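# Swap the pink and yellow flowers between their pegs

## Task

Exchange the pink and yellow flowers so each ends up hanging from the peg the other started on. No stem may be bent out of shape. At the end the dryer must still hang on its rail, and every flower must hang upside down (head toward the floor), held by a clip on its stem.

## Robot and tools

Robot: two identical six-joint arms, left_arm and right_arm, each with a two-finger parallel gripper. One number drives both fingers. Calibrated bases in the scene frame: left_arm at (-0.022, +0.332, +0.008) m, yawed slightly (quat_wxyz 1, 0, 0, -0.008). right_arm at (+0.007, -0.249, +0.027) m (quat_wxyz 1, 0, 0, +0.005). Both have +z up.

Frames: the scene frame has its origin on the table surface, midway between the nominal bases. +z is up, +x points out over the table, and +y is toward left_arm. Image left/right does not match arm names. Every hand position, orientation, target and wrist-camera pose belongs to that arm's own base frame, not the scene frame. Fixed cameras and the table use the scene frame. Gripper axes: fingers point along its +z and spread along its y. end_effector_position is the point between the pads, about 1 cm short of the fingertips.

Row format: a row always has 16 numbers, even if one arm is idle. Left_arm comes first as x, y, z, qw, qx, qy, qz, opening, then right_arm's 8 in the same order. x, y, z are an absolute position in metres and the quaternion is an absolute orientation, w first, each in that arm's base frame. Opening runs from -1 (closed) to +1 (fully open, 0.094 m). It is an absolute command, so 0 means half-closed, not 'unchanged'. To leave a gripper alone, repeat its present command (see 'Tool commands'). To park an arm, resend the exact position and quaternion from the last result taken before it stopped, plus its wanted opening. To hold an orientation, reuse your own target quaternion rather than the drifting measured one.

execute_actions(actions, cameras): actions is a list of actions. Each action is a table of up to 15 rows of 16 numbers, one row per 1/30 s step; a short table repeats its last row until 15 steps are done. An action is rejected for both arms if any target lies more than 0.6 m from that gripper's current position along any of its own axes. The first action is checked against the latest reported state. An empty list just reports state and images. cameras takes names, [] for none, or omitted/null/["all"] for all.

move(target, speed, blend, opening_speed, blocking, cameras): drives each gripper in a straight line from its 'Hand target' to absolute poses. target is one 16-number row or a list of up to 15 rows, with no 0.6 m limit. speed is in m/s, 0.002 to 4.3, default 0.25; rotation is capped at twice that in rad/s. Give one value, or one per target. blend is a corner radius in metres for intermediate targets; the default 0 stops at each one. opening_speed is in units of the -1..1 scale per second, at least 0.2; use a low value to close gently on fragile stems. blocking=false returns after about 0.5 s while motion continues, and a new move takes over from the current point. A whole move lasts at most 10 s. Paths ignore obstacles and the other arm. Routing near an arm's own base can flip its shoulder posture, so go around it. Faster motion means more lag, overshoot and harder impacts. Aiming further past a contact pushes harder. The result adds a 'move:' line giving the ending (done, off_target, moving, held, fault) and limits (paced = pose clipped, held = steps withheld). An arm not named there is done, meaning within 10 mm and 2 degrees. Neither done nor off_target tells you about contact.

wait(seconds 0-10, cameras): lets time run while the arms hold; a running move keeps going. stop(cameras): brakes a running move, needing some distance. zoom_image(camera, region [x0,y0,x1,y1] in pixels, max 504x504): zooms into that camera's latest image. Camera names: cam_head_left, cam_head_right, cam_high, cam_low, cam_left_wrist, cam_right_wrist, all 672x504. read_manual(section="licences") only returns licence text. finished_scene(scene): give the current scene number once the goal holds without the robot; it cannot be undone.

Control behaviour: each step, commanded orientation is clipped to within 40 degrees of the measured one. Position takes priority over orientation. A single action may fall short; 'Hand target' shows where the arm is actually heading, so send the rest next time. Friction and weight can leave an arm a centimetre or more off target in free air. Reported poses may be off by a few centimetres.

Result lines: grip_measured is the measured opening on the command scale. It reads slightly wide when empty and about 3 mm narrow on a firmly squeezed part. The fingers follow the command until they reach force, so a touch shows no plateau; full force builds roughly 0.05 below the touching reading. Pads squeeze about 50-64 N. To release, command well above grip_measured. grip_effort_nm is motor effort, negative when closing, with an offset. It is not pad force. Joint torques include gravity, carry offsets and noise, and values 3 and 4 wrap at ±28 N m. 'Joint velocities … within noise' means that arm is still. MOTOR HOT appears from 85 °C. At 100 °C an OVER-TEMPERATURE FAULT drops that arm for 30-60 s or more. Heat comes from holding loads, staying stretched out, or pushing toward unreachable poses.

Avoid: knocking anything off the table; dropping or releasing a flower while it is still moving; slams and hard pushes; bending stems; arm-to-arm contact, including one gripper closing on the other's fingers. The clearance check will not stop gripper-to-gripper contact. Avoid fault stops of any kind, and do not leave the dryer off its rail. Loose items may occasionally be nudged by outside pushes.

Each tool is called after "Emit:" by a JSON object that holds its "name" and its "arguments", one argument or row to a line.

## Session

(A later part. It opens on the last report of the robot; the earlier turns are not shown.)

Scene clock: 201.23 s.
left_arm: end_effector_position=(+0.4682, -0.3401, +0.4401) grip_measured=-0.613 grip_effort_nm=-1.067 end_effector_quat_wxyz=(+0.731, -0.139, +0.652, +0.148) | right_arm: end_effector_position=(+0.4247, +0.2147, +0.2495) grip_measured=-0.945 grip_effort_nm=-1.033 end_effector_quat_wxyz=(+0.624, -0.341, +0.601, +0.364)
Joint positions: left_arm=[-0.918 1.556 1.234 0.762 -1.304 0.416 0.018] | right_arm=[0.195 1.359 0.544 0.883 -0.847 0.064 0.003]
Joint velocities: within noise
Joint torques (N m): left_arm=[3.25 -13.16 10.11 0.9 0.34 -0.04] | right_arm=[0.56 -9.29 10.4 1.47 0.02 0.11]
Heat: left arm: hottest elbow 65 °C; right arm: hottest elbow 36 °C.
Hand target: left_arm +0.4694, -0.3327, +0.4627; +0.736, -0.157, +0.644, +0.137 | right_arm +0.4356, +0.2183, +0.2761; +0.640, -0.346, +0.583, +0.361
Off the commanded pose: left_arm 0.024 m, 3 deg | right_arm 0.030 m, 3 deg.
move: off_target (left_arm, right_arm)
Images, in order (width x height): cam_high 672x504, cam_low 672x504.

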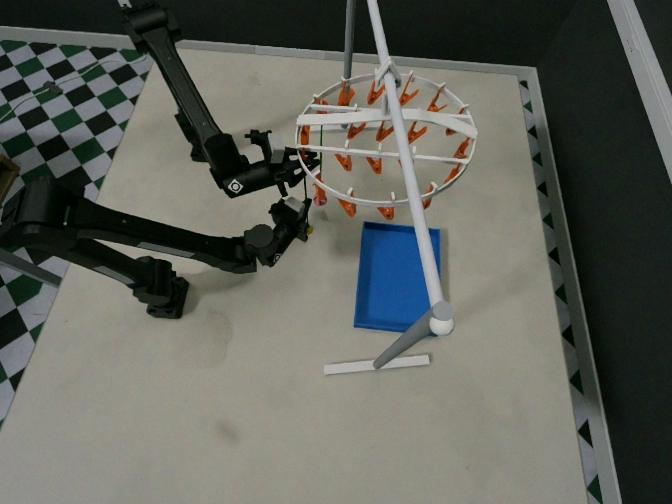

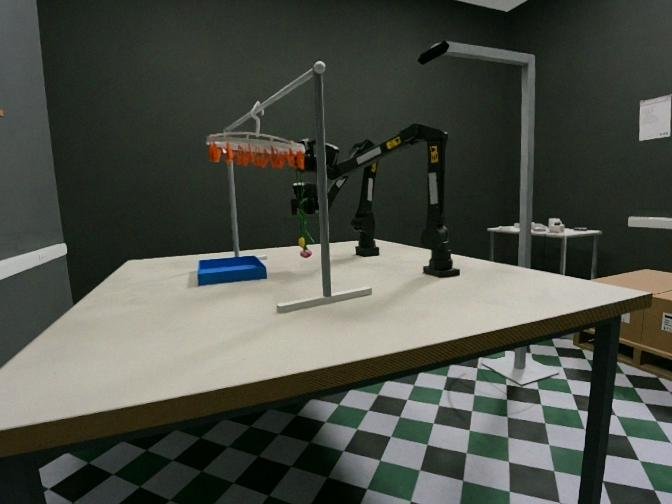

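Emit:
{"name": "move", "arguments": {
  "target": [0.470,-0.333,0.463,0.736,-0.157,0.644,0.137,0.1,0.436,0.219,0.273,0.640,-0.346,0.583,0.361,-1],
  "opening_speed": 0.8,
  "cameras": ["cam_high","cam_low","cam_left_wrist"]
}}

Emit:
{"name": "zoom_image", "arguments": {
  "camera": "cam_high",
  "region": [285, 140, 335, 190]
}}

Emit:
{"name": "zoom_image", "arguments": {
  "camera": "cam_low",
  "region": [275, 145, 315, 185]
}}

Scene clock: 205.93 s.
left_arm: end_effector_position=(+0.4682, -0.3401, +0.4401) grip_measured=+0.097 grip_effort_nm=0.061 end_effector_quat_wxyz=(+0.731, -0.139, +0.652, +0.148) | right_arm: end_effector_position=(+0.4248, +0.2147, +0.2495) grip_measured=-0.945 grip_effort_nm=-1.028 end_effector_quat_wxyz=(+0.624, -0.340, +0.602, +0.364)
Joint positions: left_arm=[-0.918 1.556 1.234 0.762 -1.304 0.416 0.052] | right_arm=[0.195 1.359 0.544 0.882 -0.847 0.064 0.003]
Joint velocities: within noise
Joint torques (N m): left_arm=[3.25 -13.22 10.1 0.91 0.34 -0.04] | right_arm=[1.03 -8.88 9.95 1.98 0.05 0.09]
Heat: left arm: hottest elbow 65 °C; right arm: hottest elbow 37 °C.
Hand target: left_arm +0.4694, -0.3327, +0.4627; +0.736, -0.157, +0.644, +0.137 | right_arm +0.4349, +0.2185, +0.2730; +0.640, -0.346, +0.583, +0.361
Off the commanded pose: left_arm 0.024 m, 3 deg | right_arm 0.026 m, 3 deg.
move: off_target (left_arm, right_arm)
camera_calibration:
cam_left_wrist: T_world_to_cam=[[0.403959, -0.914773, -0.00262753, -0.49916], [-0.290391, -0.12551, -0.948641, 0.549437], [0.867462, 0.383975, -0.316343, -0.0459123], [0, 0, 0, 1]] pos_world=[0.401019, -0.370029, 0.505383]
Images, in order (width x height): cam_high 672x504, cam_low 672x504, cam_left_wrist 672x504.

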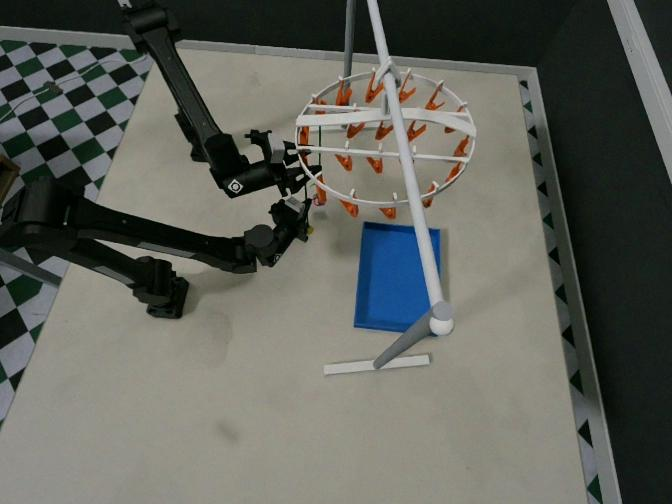

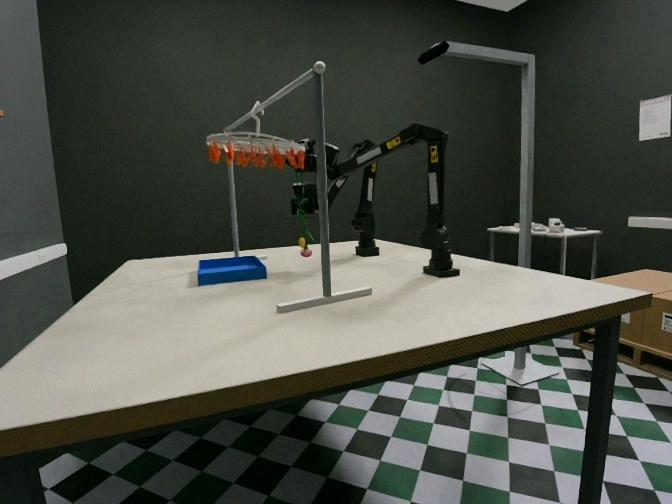

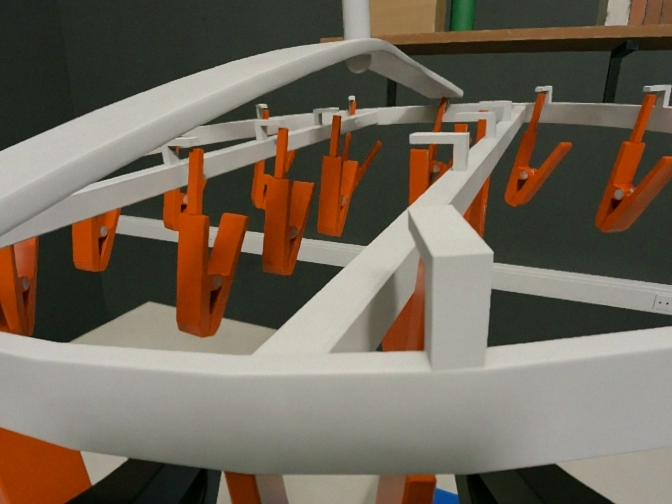

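Scaled by 10.080 from the camera's 672x504 image, which has a finer 960x720 frame.

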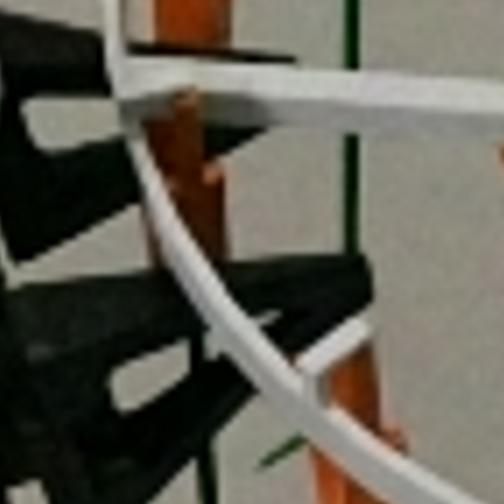

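Scaled by 12.600 from the camera's 672x504 image, which has a finer 960x720 frame.

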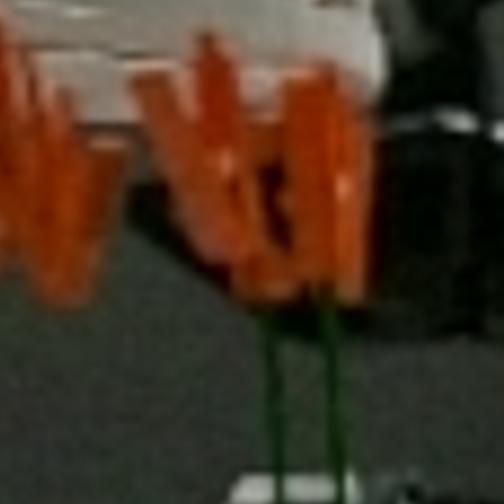

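Emit:
{"name": "move", "arguments": {
  "target": [0.470,-0.333,0.463,0.736,-0.157,0.644,0.137,0.1,0.436,0.203,0.271,0.640,-0.346,0.583,0.361,-1],
  "speed": 0.08,
  "cameras": ["cam_high","cam_low"]
}}

Emit:
{"name": "zoom_image", "arguments": {
  "camera": "cam_high",
  "region": [285, 140, 335, 190]
}}

Emit:
{"name": "zoom_image", "arguments": {
  "camera": "cam_low",
  "region": [275, 145, 315, 185]
}}

Scene clock: 211.00 s.
left_arm: end_effector_position=(+0.4682, -0.3401, +0.4401) grip_measured=+0.098 grip_effort_nm=0.056 end_effector_quat_wxyz=(+0.731, -0.139, +0.652, +0.148) | right_arm: end_effector_position=(+0.4251, +0.2052, +0.2495) grip_measured=-0.945 grip_effort_nm=-1.038 end_effector_quat_wxyz=(+0.623, -0.345, +0.600, +0.366)
Joint positions: left_arm=[-0.918 1.556 1.234 0.762 -1.304 0.416 0.052] | right_arm=[0.164 1.359 0.544 0.884 -0.888 0.064 0.003]
Joint velocities: within noise
Joint torques (N m): left_arm=[3.25 -13.22 10.11 0.91 0.34 -0.04] | right_arm=[-0.09 -8.76 9.28 2.51 -0.07 0.15]
Heat: left arm: hottest elbow 65 °C; right arm: hottest elbow 38 °C.
Hand target: left_arm +0.4694, -0.3327, +0.4627; +0.736, -0.157, +0.644, +0.137 | right_arm +0.4352, +0.2027, +0.2709; +0.640, -0.346, +0.583, +0.361
Off the commanded pose: left_arm 0.024 m, 3 deg | right_arm 0.024 m, 3 deg.
move: off_target (left_arm, right_arm)
Images, in order (width x height): cam_high 672x504, cam_low 672x504.

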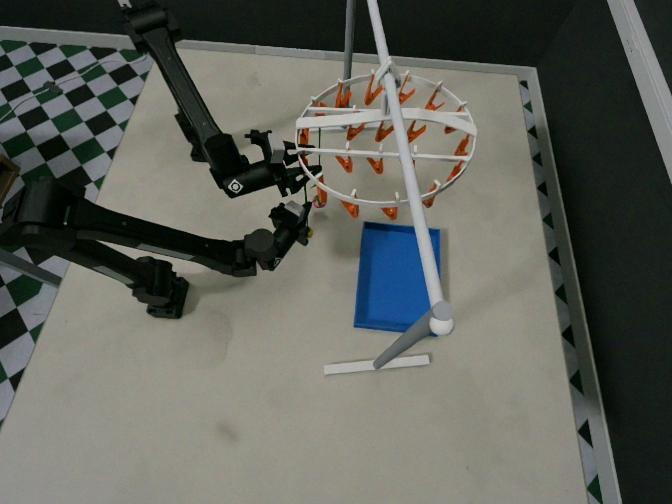

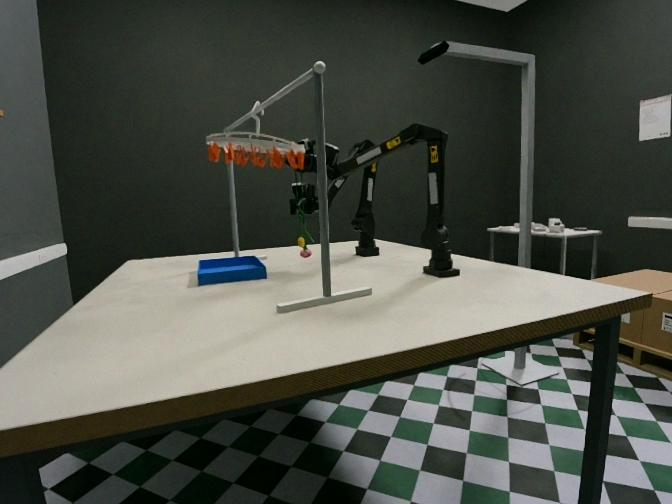

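Scaled by 10.080 from the camera's 672x504 image, which has a finer 960x720 frame.

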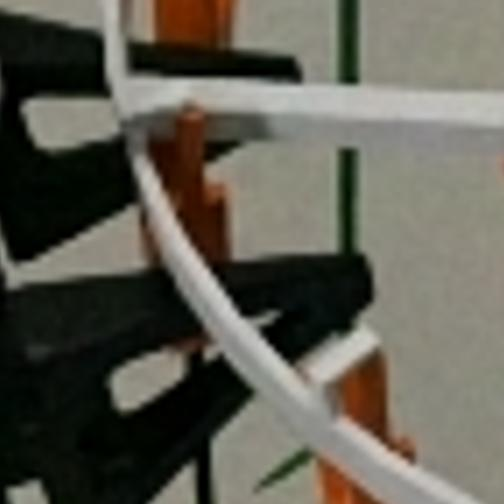

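Scaled by 12.600 from the camera's 672x504 image, which has a finer 960x720 frame.

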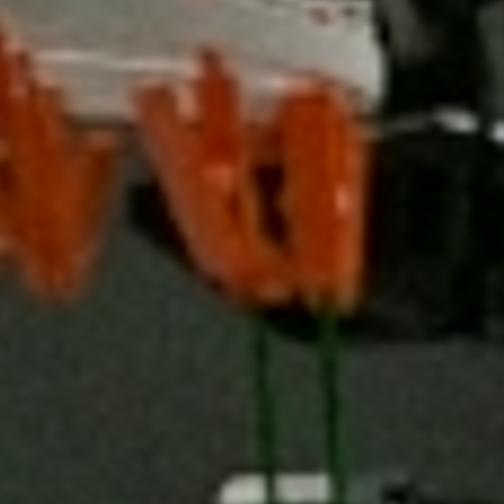

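Emit:
{"name": "move", "arguments": {
  "target": [
    [0.470,-0.333,0.463,0.736,-0.157,0.644,0.137,0.2,0.436,0.215,0.262,0.640,-0.346,0.583,0.361,-1],
    [0.415,-0.362,0.468,0.736,-0.157,0.644,0.137,0.2,0.436,0.215,0.262,0.640,-0.346,0.583,0.361,-1],
    [0.38,-0.38,0.49,0.736,-0.157,0.644,0.137,0.2,0.436,0.215,0.262,0.640,-0.346,0.583,0.361,-1]
  ],
  "speed": 0.15,
  "cameras": ["cam_high","cam_low","cam_left_wrist","cam_head_right"]
}}

Emit:
{"name": "zoom_image", "arguments": {
  "camera": "cam_high",
  "region": [285, 140, 335, 190]
}}

Emit:
{"name": "zoom_image", "arguments": {
  "camera": "cam_head_right",
  "region": [190, 30, 330, 170]
}}

Scene clock: 218.13 s.
left_arm: end_effector_position=(+0.3795, -0.3704, +0.4730) grip_measured=+0.198 grip_effort_nm=0.051 end_effector_quat_wxyz=(+0.730, -0.141, +0.652, +0.149) | right_arm: end_effector_position=(+0.4277, +0.2090, +0.2490) grip_measured=-0.945 grip_effort_nm=-1.028 end_effector_quat_wxyz=(+0.630, -0.342, +0.596, +0.361)
Joint positions: left_arm=[-1.1 1.586 1.267 1.411 -1.448 1.078 0.056] | right_arm=[0.178 1.374 0.544 0.914 -0.86 0.064 0.003]
Joint velocities: within noise
Joint torques (N m): left_arm=[2.02 -10.29 11.37 0.99 0.68 0.17] | right_arm=[1.26 -7.41 8.96 2.48 0.11 0.11]
Heat: left arm: hottest elbow 65 °C; right arm: hottest elbow 39 °C.
Hand target: left_arm +0.3793, -0.3787, +0.4893; +0.735, -0.154, +0.647, +0.132 | right_arm +0.4354, +0.2147, +0.2621; +0.640, -0.346, +0.583, +0.361
Off the commanded pose: left_arm 0.020 m, 3 deg | right_arm 0.017 m, 2 deg.
move: off_target (left_arm, right_arm)
camera_calibration:
cam_left_wrist: T_world_to_cam=[[0.407313, -0.913287, -0.00159753, -0.492146], [-0.292359, -0.12873, -0.947605, 0.550192], [0.86523, 0.386438, -0.319442, 0.056386], [0, 0, 0, 1]] pos_world=[0.312524, -0.400434, 0.53859]
Images, in order (width x height): cam_head_right 672x504, cam_high 672x504, cam_low 672x504, cam_left_wrist 672x504.

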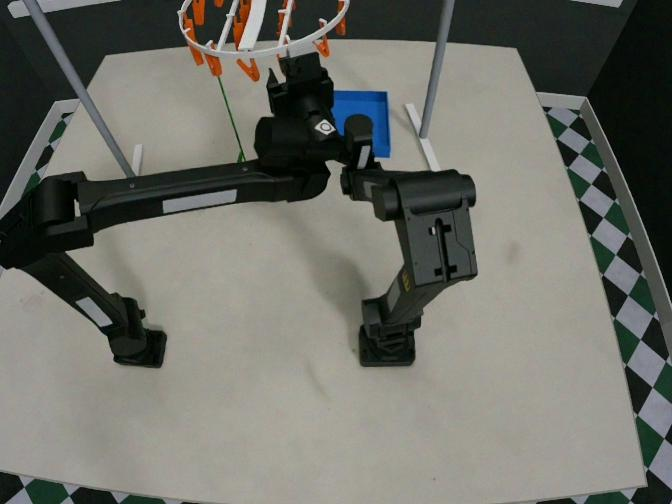

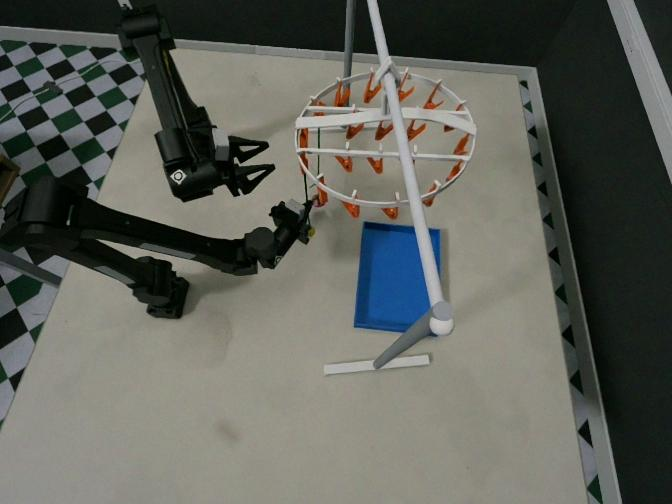

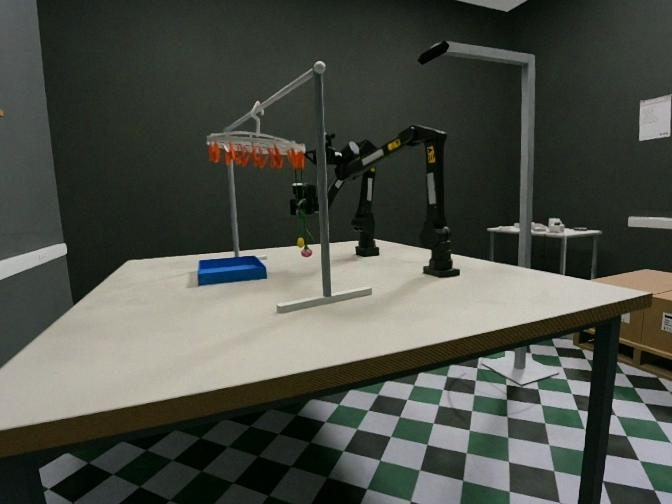

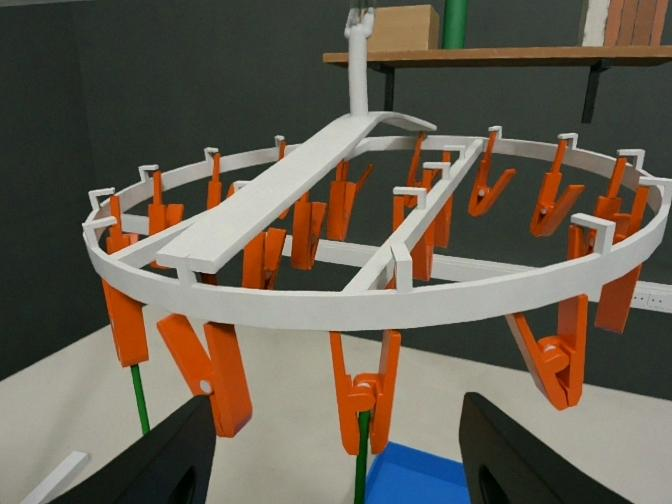

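Scaled by 10.080 from the camera's 672x504 image, which has a finer 960x720 frame.

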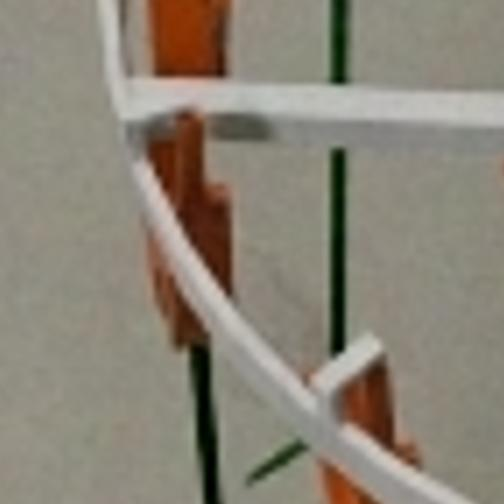

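Scaled by 3.600 from the camera's 672x504 image, which has a finer 960x720 frame.

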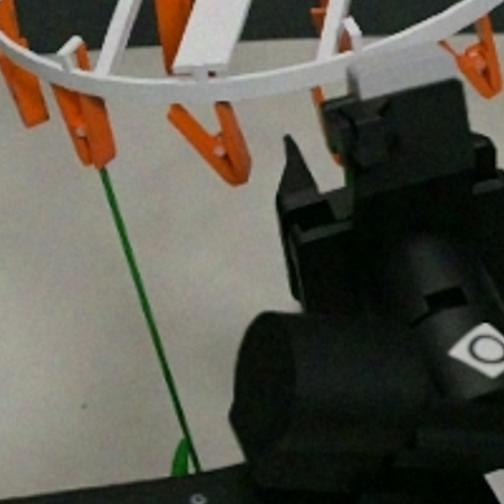

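Emit:
{"name": "move", "arguments": {
  "target": [0.36,-0.34,0.49,0.707,0,0.707,0,0.2,0.436,0.215,0.262,0.640,-0.346,0.583,0.361,0.0],
  "opening_speed": 0.8,
  "cameras": []
}}

Emit:
{"name": "move", "arguments": {
  "target": [
    [0.33,-0.25,0.52,0.722,0.118,0.671,-0.118,0.2,0.376,0.111,0.25,0.640,-0.346,0.583,0.361,0.0],
    [0.32,-0.25,0.52,0.722,0.118,0.671,-0.118,0.2,0.34,0.16,0.25,0.640,-0.346,0.583,0.361,0.0]
  ],
  "speed": 0.2,
  "cameras": ["cam_right_wrist","cam_left_wrist","cam_head_right"]
}}

Emit:
{"name": "zoom_image", "arguments": {
  "camera": "cam_head_right",
  "region": [180, 30, 340, 190]
}}

Scene clock: 234.17 s.
left_arm: end_effector_position=(+0.3560, -0.3445, +0.4477) grip_measured=+0.198 grip_effort_nm=0.051 end_effector_quat_wxyz=(+0.695, +0.030, +0.718, +0.023) | right_arm: end_effector_position=(+0.4277, +0.2090, +0.2492) grip_measured=-0.001 grip_effort_nm=0.066 end_effector_quat_wxyz=(+0.631, -0.342, +0.596, +0.361)
Joint positions: left_arm=[-1.077 1.169 1.046 0.053 -1.068 0.013 0.056] | right_arm=[0.178 1.374 0.544 0.915 -0.86 0.064 0.047]
Joint velocities: within noise
Joint torques (N m): left_arm=[3.37 -8.47 13.37 1.37 0.1 -0.04] | right_arm=[1.26 -7.53 8.98 2.41 0.11 0.11]
Heat: left arm: hottest elbow 67 °C; right arm: hottest elbow 41 °C.
Hand target: left_arm +0.3582, -0.3380, +0.4889; +0.708, +0.000, +0.707, +0.000 | right_arm +0.4354, +0.2147, +0.2621; +0.640, -0.346, +0.583, +0.361
Off the commanded pose: left_arm 0.043 m, 5 deg | right_arm 0.016 m, 2 deg.
move: off_target (left_arm, right_arm)
No camera images: "cameras" was empty.

Scene clock: 236.20 s.
left_arm: end_effector_position=(+0.3254, -0.2510, +0.5160) grip_measured=+0.198 grip_effort_nm=0.051 end_effector_quat_wxyz=(+0.721, +0.114, +0.673, -0.118) | right_arm: end_effector_position=(+0.3443, +0.1568, +0.2523) grip_measured=-0.001 grip_effort_nm=0.071 end_effector_quat_wxyz=(+0.641, -0.341, +0.584, +0.362)
Joint positions: left_arm=[-0.874 0.786 0.924 -0.059 -0.543 0.046 0.056] | right_arm=[0.036 1.126 0.32 0.964 -1 0.12 0.047]
Joint velocities: within noise
Joint torques (N m): left_arm=[1.9 -3.43 9.09 1.61 -0.05 0.17] | right_arm=[1.44 -4.19 5.87 1.39 0.17 -0.11]
Heat: left arm: hottest elbow 67 °C; right arm: hottest elbow 40 °C.
Hand target: left_arm +0.3201, -0.2500, +0.5198; +0.722, +0.118, +0.671, -0.118 | right_arm +0.3400, +0.1599, +0.2500; +0.640, -0.346, +0.583, +0.361
Off the commanded pose: left_arm 0.007 m, 1 deg | right_arm 0.006 m, 1 deg.
move: done
camera_calibration:
cam_left_wrist: T_world_to_cam=[[-0.3174, -0.948111, -0.0185178, -0.125202], [-0.335083, 0.130401, -0.933121, 0.662006], [0.887117, -0.289968, -0.359085, -0.0856567], [0, 0, 0, 1]] pos_world=[0.258075, -0.22987, 0.584656]
cam_right_wrist: T_world_to_cam=[[0.865213, -0.500899, 0.0225143, -0.226118], [-0.150277, -0.301891, -0.941424, 0.377774], [0.478356, 0.811148, -0.336473, -0.120115], [0, 0, 0, 1]] pos_world=[0.309868, 0.098215, 0.320321]
Images, in order (width x height): cam_head_right 672x504, cam_left_wrist 672x504, cam_right_wrist 672x504.

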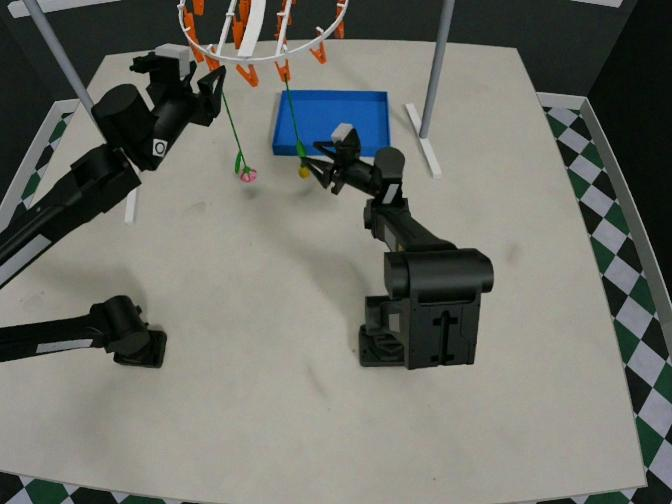

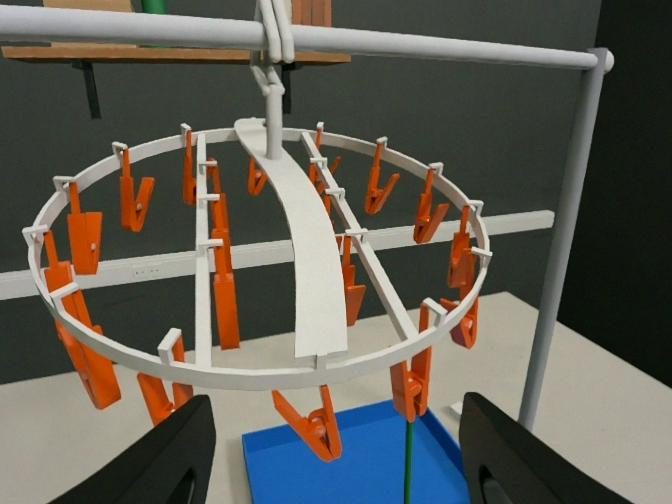

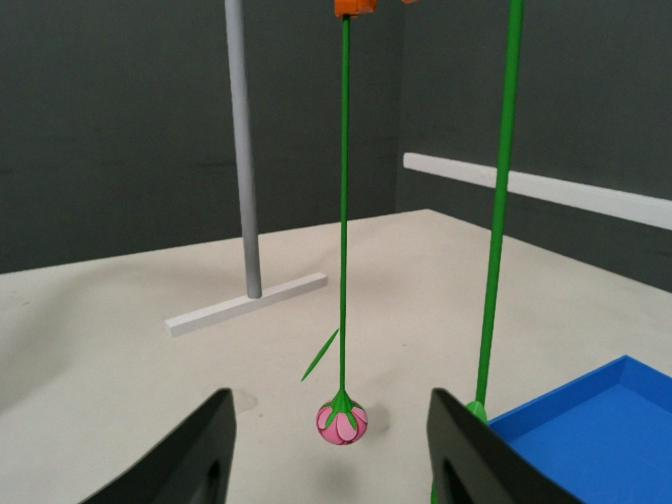

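Scaled by 3.150 from the camera's 672x504 image, which has a finer 960x720 frame.

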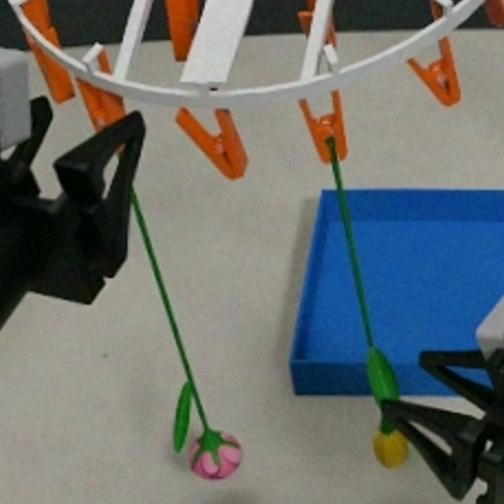

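Emit:
{"name": "move", "arguments": {
  "target": [
    [0.32,-0.25,0.52,0.722,0.118,0.671,-0.118,0.2,0.318,0.175,0.27,0.633,-0.346,0.591,0.361,-0.4],
    [0.32,-0.25,0.52,0.722,0.118,0.671,-0.118,0.2,0.39,0.297,0.275,0.633,-0.346,0.591,0.361,-0.4]
  ],
  "speed": 0.15,
  "opening_speed": 2,
  "cameras": ["cam_right_wrist","cam_high"]
}}

Emit:
{"name": "zoom_image", "arguments": {
  "camera": "cam_high",
  "region": [260, 110, 380, 230]
}}

Scene clock: 242.43 s.
left_arm: end_effector_position=(+0.3253, -0.2509, +0.5162) grip_measured=+0.198 grip_effort_nm=0.051 end_effector_quat_wxyz=(+0.721, +0.114, +0.673, -0.118) | right_arm: end_effector_position=(+0.3786, +0.2863, +0.2522) grip_measured=-0.399 grip_effort_nm=-0.076 end_effector_quat_wxyz=(+0.613, -0.337, +0.615, +0.365)
Joint positions: left_arm=[-0.874 0.786 0.924 -0.059 -0.543 0.046 0.056] | right_arm=[0.444 1.265 0.501 0.785 -0.594 0.047 0.028]
Joint velocities: within noise
Joint torques (N m): left_arm=[1.85 -3.43 9.09 1.62 -0.04 0.16] | right_arm=[1.38 -5.95 10.58 2.62 0.09 -0.12]
Heat: left arm: hottest elbow 65 °C; right arm: hottest elbow 40 °C.
Hand target: left_arm +0.3201, -0.2499, +0.5199; +0.722, +0.118, +0.671, -0.118 | right_arm +0.3887, +0.2960, +0.2749; +0.633, -0.346, +0.591, +0.361
Off the commanded pose: left_arm 0.007 m, 1 deg | right_arm 0.028 m, 4 deg.
move: off_target (right_arm)
camera_calibration:
cam_right_wrist: T_world_to_cam=[[0.864462, -0.501994, -0.0265865, -0.17796], [-0.221761, -0.333354, -0.91635, 0.451671], [0.451139, 0.798046, -0.399495, -0.211622], [0, 0, 0, 1]] pos_world=[0.349474, 0.230116, 0.324616]
Images, in order (width x height): cam_high 672x504, cam_right_wrist 672x504.

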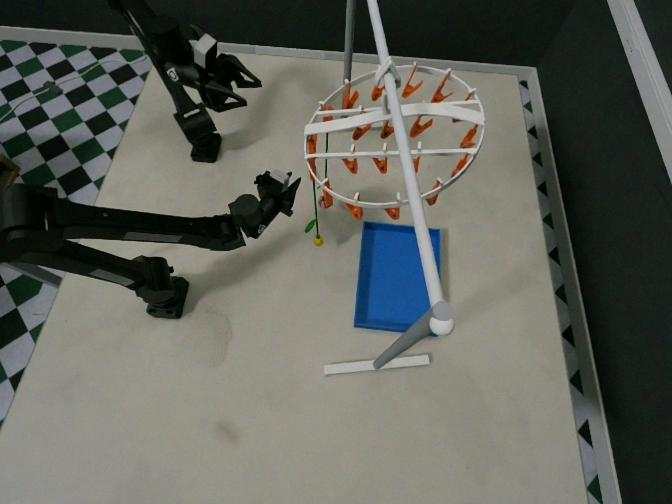

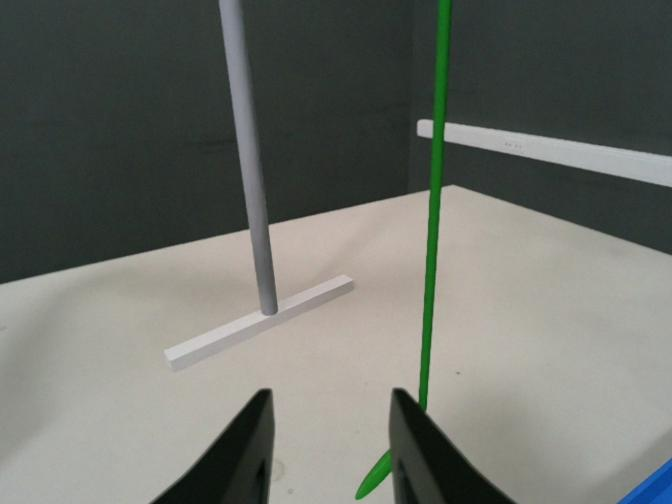

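Scaled by 4.200 from the camera's 672x504 image, which has a finer 960x720 frame.

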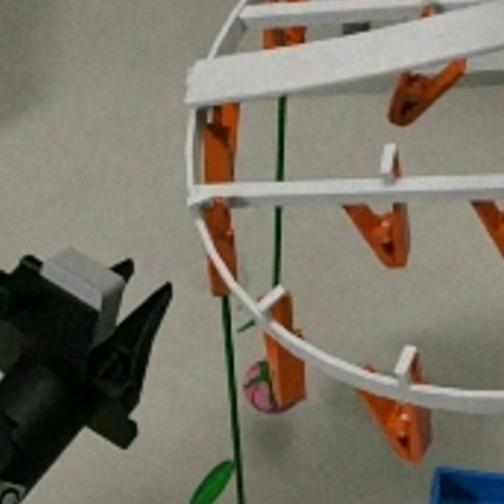

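Emit:
{"name": "move", "arguments": {
  "target": [0.32,-0.25,0.52,0.722,0.118,0.671,-0.118,0.2,0.446,0.312,0.275,0.633,-0.346,0.591,0.361,-0.1],
  "speed": 0.1,
  "opening_speed": 2,
  "cameras": ["cam_right_wrist","cam_high"]
}}

Emit:
{"name": "zoom_image", "arguments": {
  "camera": "cam_high",
  "region": [260, 110, 380, 230]
}}

Scene clock: 246.30 s.
left_arm: end_effector_position=(+0.3253, -0.2509, +0.5162) grip_measured=+0.198 grip_effort_nm=0.051 end_effector_quat_wxyz=(+0.721, +0.114, +0.673, -0.118) | right_arm: end_effector_position=(+0.4294, +0.3088, +0.2537) grip_measured=-0.101 grip_effort_nm=0.076 end_effector_quat_wxyz=(+0.611, -0.342, +0.611, +0.369)
Joint positions: left_arm=[-0.874 0.786 0.924 -0.059 -0.543 0.046 0.056] | right_arm=[0.435 1.418 0.647 0.794 -0.617 0.046 0.042]
Joint velocities: within noise
Joint torques (N m): left_arm=[1.9 -3.43 9.07 1.61 -0.04 0.16] | right_arm=[-0.09 -9 10.62 2.63 -0.1 -0.1]
Heat: left arm: hottest elbow 64 °C; right arm: hottest elbow 40 °C.
Hand target: left_arm +0.3201, -0.2499, +0.5199; +0.722, +0.118, +0.671, -0.118 | right_arm +0.4447, +0.3111, +0.2749; +0.633, -0.346, +0.591, +0.361
Off the commanded pose: left_arm 0.007 m, 1 deg | right_arm 0.027 m, 4 deg.
move: off_target (right_arm)
camera_calibration:
cam_right_wrist: T_world_to_cam=[[0.87152, -0.489766, -0.0241138, -0.217971], [-0.21438, -0.336331, -0.917019, 0.46974], [0.441014, 0.80437, -0.398115, -0.249888], [0, 0, 0, 1]] pos_world=[0.400873, 0.252235, 0.32602]
Images, in order (width x height): cam_high 672x504, cam_right_wrist 672x504.

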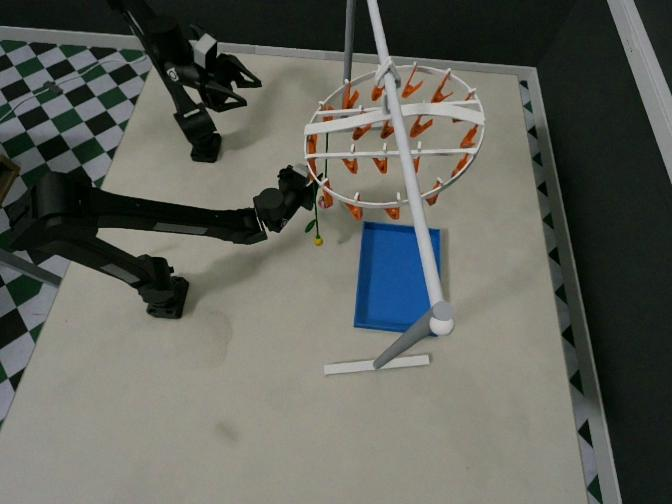

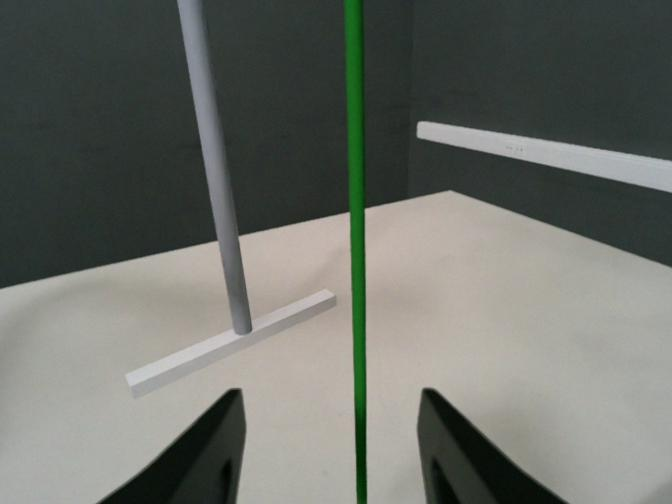

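Scaled by 4.200 from the camera's 672x504 image, which has a finer 960x720 frame.

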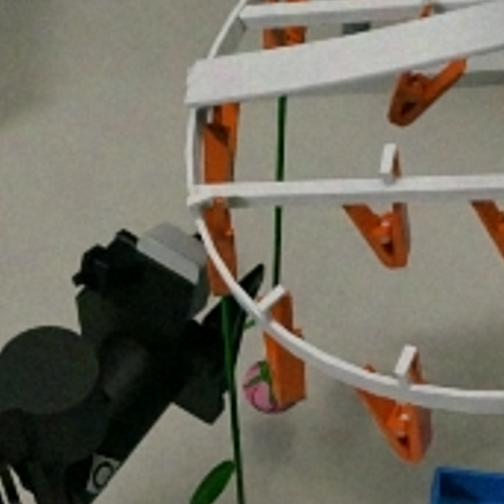

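Emit:
{"name": "move", "arguments": {
  "target": [0.32,-0.25,0.52,0.722,0.118,0.671,-0.118,0.2,0.468,0.342,0.277,0.633,-0.346,0.591,0.361,-0.1],
  "speed": 0.1,
  "cameras": ["cam_right_wrist","cam_high"]
}}

Scene clock: 261.33 s.
left_arm: end_effector_position=(+0.3253, -0.2509, +0.5162) grip_measured=+0.198 grip_effort_nm=0.051 end_effector_quat_wxyz=(+0.721, +0.114, +0.673, -0.118) | right_arm: end_effector_position=(+0.4564, +0.3311, +0.2600) grip_measured=-0.101 grip_effort_nm=0.071 end_effector_quat_wxyz=(+0.619, -0.339, +0.607, +0.365)
Joint positions: left_arm=[-0.874 0.786 0.924 -0.059 -0.543 0.046 0.056] | right_arm=[0.461 1.493 0.738 0.794 -0.58 0.045 0.042]
Joint velocities: within noise
Joint torques (N m): left_arm=[1.9 -3.43 9.09 1.62 -0.03 0.16] | right_arm=[1.32 -10.4 10.63 1.91 0.09 -0.11]
Heat: left arm: hottest elbow 62 °C; right arm: hottest elbow 40 °C.
Hand target: left_arm +0.3201, -0.2499, +0.5199; +0.722, +0.118, +0.671, -0.118 | right_arm +0.4668, +0.3413, +0.2770; +0.633, -0.346, +0.591, +0.361
Off the commanded pose: left_arm 0.007 m, 1 deg | right_arm 0.023 m, 3 deg.
move: off_target (right_arm)
camera_calibration:
cam_right_wrist: T_world_to_cam=[[0.865753, -0.500259, -0.014583, -0.22676], [-0.204349, -0.32675, -0.922755, 0.482573], [0.456852, 0.801857, -0.385112, -0.287054], [0, 0, 0, 1]] pos_world=[0.426073, 0.274418, 0.331441]
Images, in order (width x height): cam_high 672x504, cam_right_wrist 672x504.

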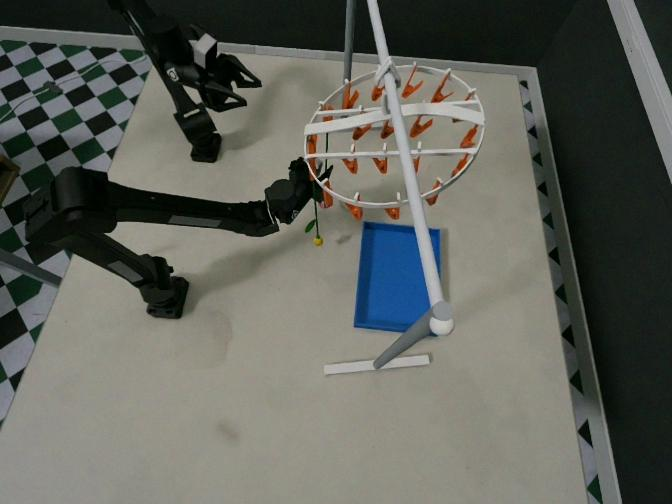

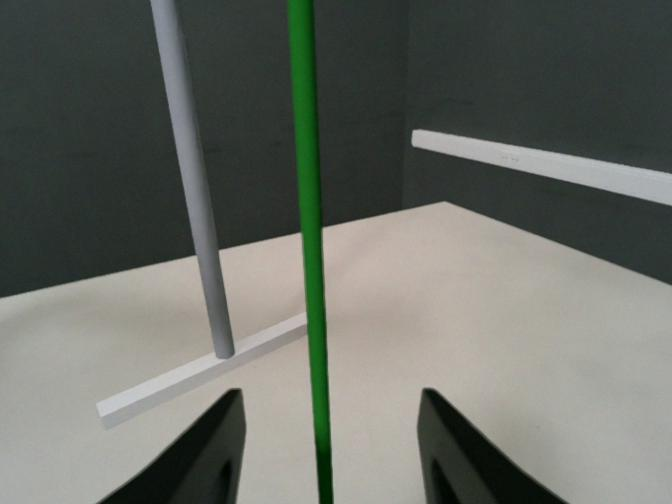

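Emit:
{"name": "move", "arguments": {
  "target": [0.32,-0.25,0.52,0.722,0.118,0.671,-0.118,0.2,0.466,0.342,0.277,0.633,-0.346,0.591,0.361,-1],
  "opening_speed": 0.6,
  "cameras": ["cam_high","cam_right_wrist","cam_left_wrist"]
}}

Emit:
{"name": "zoom_image", "arguments": {
  "camera": "cam_left_wrist",
  "region": [0, 150, 400, 450]
}}

Scene clock: 265.83 s.
left_arm: end_effector_position=(+0.3253, -0.2509, +0.5162) grip_measured=+0.198 grip_effort_nm=0.051 end_effector_quat_wxyz=(+0.721, +0.114, +0.673, -0.118) | right_arm: end_effector_position=(+0.4567, +0.3311, +0.2602) grip_measured=-0.992 grip_effort_nm=-0.354 end_effector_quat_wxyz=(+0.620, -0.338, +0.607, +0.364)
Joint positions: left_arm=[-0.874 0.786 0.924 -0.059 -0.543 0.046 0.056] | right_arm=[0.461 1.493 0.738 0.794 -0.577 0.045 0]
Joint velocities: within noise
Joint torques (N m): left_arm=[1.85 -3.43 9.07 1.62 -0.04 0.16] | right_arm=[1.26 -10.93 10.41 1.94 0.1 -0.12]
Heat: left arm: hottest elbow 61 °C; right arm: hottest elbow 40 °C.
Hand target: left_arm +0.3201, -0.2500, +0.5199; +0.722, +0.118, +0.671, -0.118 | right_arm +0.4650, +0.3414, +0.2770; +0.633, -0.346, +0.591, +0.361
Off the commanded pose: left_arm 0.007 m, 1 deg | right_arm 0.022 m, 3 deg.
move: off_target (right_arm)
camera_calibration:
cam_left_wrist: T_world_to_cam=[[-0.317397, -0.94811, -0.0186169, -0.12508], [-0.334775, 0.130397, -0.933232, 0.662037], [0.887234, -0.289972, -0.358791, -0.0857066], [0, 0, 0, 1]] pos_world=[0.257975, -0.22977, 0.584755]
cam_right_wrist: T_world_to_cam=[[0.864817, -0.501889, -0.0141033, -0.226245], [-0.204439, -0.326341, -0.922879, 0.482765], [0.45858, 0.801005, -0.384831, -0.287662], [0, 0, 0, 1]] pos_world=[0.426273, 0.274415, 0.331642]
Images, in order (width x height): cam_high 672x504, cam_left_wrist 672x504, cam_right_wrist 672x504.

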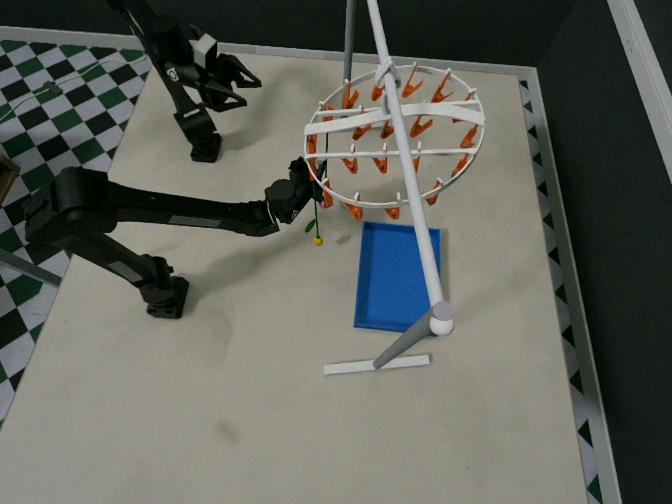

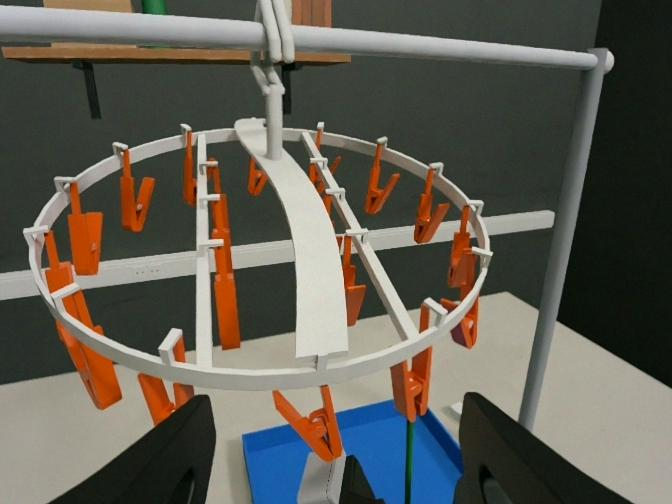

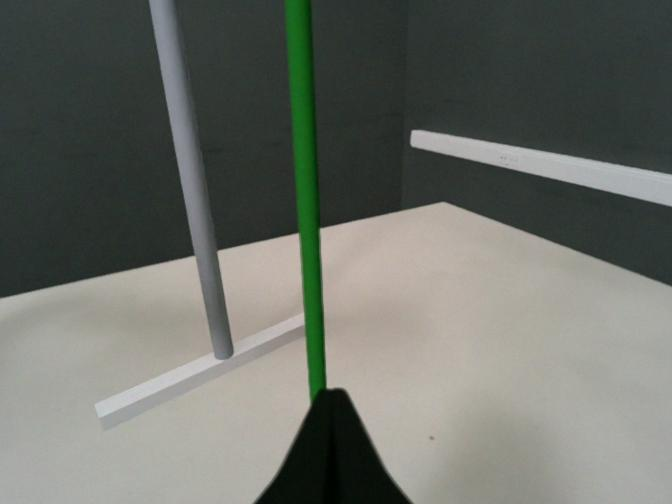

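Scaled by 1.260 from the camera's 672x504 image, which has a finer 960x720 frame.

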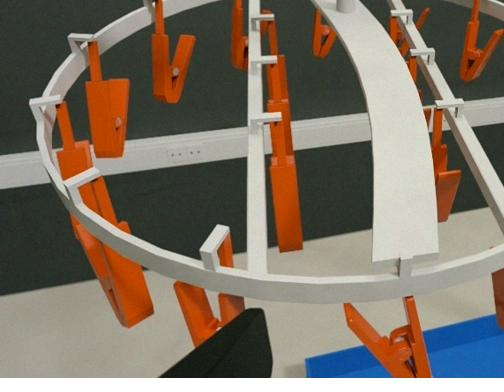

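Emit:
{"name": "move", "arguments": {
  "target": [
    [0.32,-0.25,0.52,0.722,0.118,0.671,-0.118,0.2,0.466,0.342,0.277,0.633,-0.346,0.591,0.361,-0.3],
    [0.32,-0.25,0.52,0.722,0.118,0.671,-0.118,0.2,0.473,0.361,0.277,0.633,-0.346,0.591,0.361,-0.3],
    [0.32,-0.25,0.52,0.722,0.118,0.671,-0.118,0.2,0.473,0.361,0.277,0.633,-0.346,0.591,0.361,-1]
  ],
  "opening_speed": 0.8,
  "speed": 0.1,
  "cameras": ["cam_high","cam_right_wrist","cam_left_wrist"]
}}

Scene clock: 272.43 s.
left_arm: end_effector_position=(+0.3253, -0.2509, +0.5162) grip_measured=+0.198 grip_effort_nm=0.046 end_effector_quat_wxyz=(+0.721, +0.114, +0.673, -0.118) | right_arm: end_effector_position=(+0.4621, +0.3495, +0.2620) grip_measured=-0.936 grip_effort_nm=-0.955 end_effector_quat_wxyz=(+0.622, -0.339, +0.604, +0.364)
Joint positions: left_arm=[-0.874 0.786 0.924 -0.059 -0.543 0.046 0.056] | right_arm=[0.494 1.524 0.775 0.794 -0.546 0.041 0.003]
Joint velocities: within noise
Joint torques (N m): left_arm=[1.9 -3.37 9.09 1.61 -0.04 0.16] | right_arm=[1.38 -11.22 10.77 1.58 0.09 -0.1]
Heat: left arm: hottest elbow 61 °C; right arm: hottest elbow 41 °C.
Hand target: left_arm +0.3201, -0.2500, +0.5199; +0.722, +0.118, +0.671, -0.118 | right_arm +0.4719, +0.3603, +0.2771; +0.633, -0.346, +0.591, +0.361
Off the commanded pose: left_arm 0.007 m, 1 deg | right_arm 0.022 m, 2 deg.
move: off_target (right_arm); target 3's new opening was sent with right_arm's hand 0.022 m and 2 deg from that target
camera_calibration:
cam_left_wrist: T_world_to_cam=[[-0.317397, -0.94811, -0.0186169, -0.12508], [-0.334775, 0.130397, -0.933232, 0.662037], [0.887234, -0.289972, -0.358791, -0.0857066], [0, 0, 0, 1]] pos_world=[0.257975, -0.22977, 0.584755]
cam_right_wrist: T_world_to_cam=[[0.865603, -0.50066, -0.00844295, -0.223911], [-0.196732, -0.324532, -0.92519, 0.487926], [0.460465, 0.802508, -0.379411, -0.307004], [0, 0, 0, 1]] pos_world=[0.431173, 0.292617, 0.333053]
Images, in order (width x height): cam_high 672x504, cam_left_wrist 672x504, cam_right_wrist 672x504.

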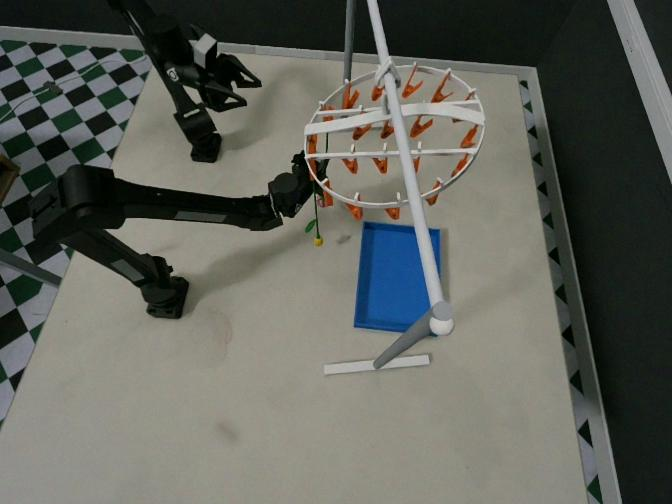

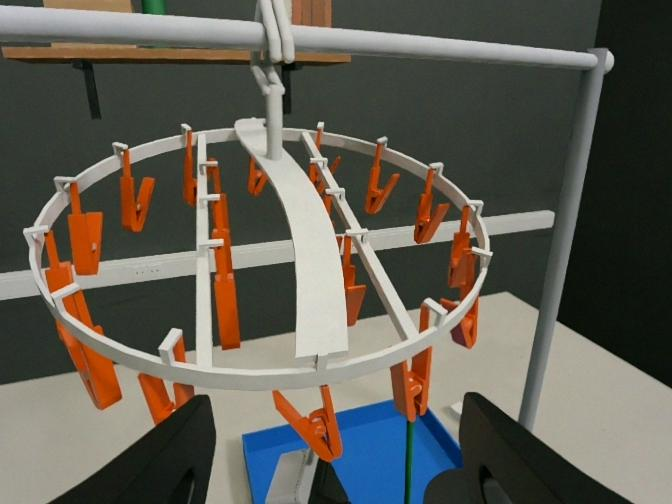

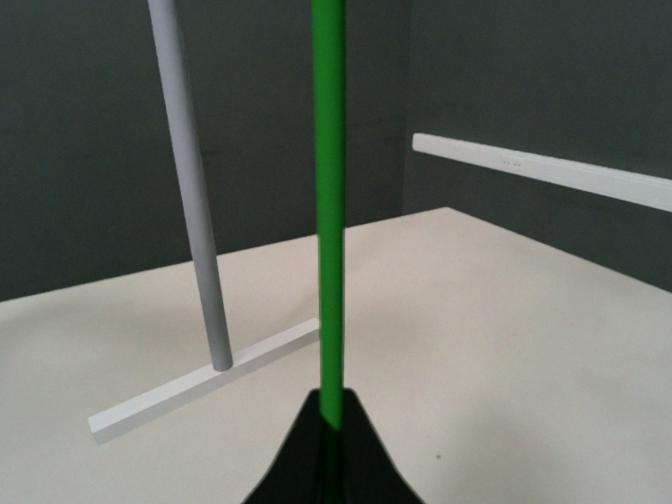

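Emit:
{"name": "move", "arguments": {
  "target": [0.36,-0.145,0.48,0.722,0.118,0.671,-0.118,0.15,0.473,0.361,0.277,0.633,-0.346,0.591,0.361,-1],
  "cameras": ["cam_left_wrist"]
}}

Scene clock: 280.70 s.
left_arm: end_effector_position=(+0.3602, -0.1496, +0.4738) grip_measured=+0.152 grip_effort_nm=-0.120 end_effector_quat_wxyz=(+0.716, +0.126, +0.677, -0.116) | right_arm: end_effector_position=(+0.4621, +0.3495, +0.2620) grip_measured=-0.940 grip_effort_nm=-1.028 end_effector_quat_wxyz=(+0.622, -0.339, +0.604, +0.364)
Joint positions: left_arm=[-0.43 0.663 0.778 -0.063 -0.085 0.029 0.054] | right_arm=[0.494 1.524 0.775 0.794 -0.546 0.041 0.003]
Joint velocities: within noise
Joint torques (N m): left_arm=[3.37 -1.67 9.2 2.62 0.16 -0.07] | right_arm=[1.14 -11.16 10.73 1.62 0.08 -0.11]
Heat: left arm: hottest elbow 60 °C; right arm: hottest elbow 42 °C.
Hand target: left_arm +0.3599, -0.1451, +0.4799; +0.722, +0.118, +0.671, -0.118 | right_arm +0.4719, +0.3603, +0.2771; +0.633, -0.346, +0.591, +0.361
Off the commanded pose: left_arm 0.008 m, 1 deg | right_arm 0.022 m, 2 deg.
move: off_target (right_arm)
camera_calibration:
cam_left_wrist: T_world_to_cam=[[-0.33072, -0.942989, -0.037377, -0.00434257], [-0.340375, 0.156127, -0.927238, 0.62395], [0.88021, -0.293934, -0.372604, -0.0939893], [0, 0, 0, 1]] pos_world=[0.293671, -0.129137, 0.543367]
Images, in order (width x height): cam_left_wrist 672x504.

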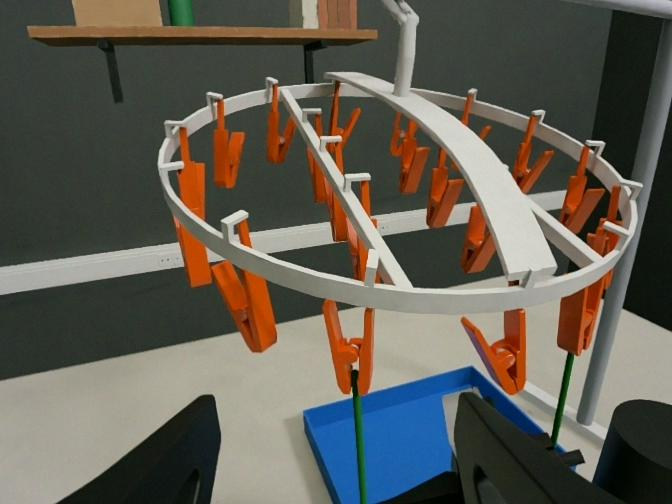

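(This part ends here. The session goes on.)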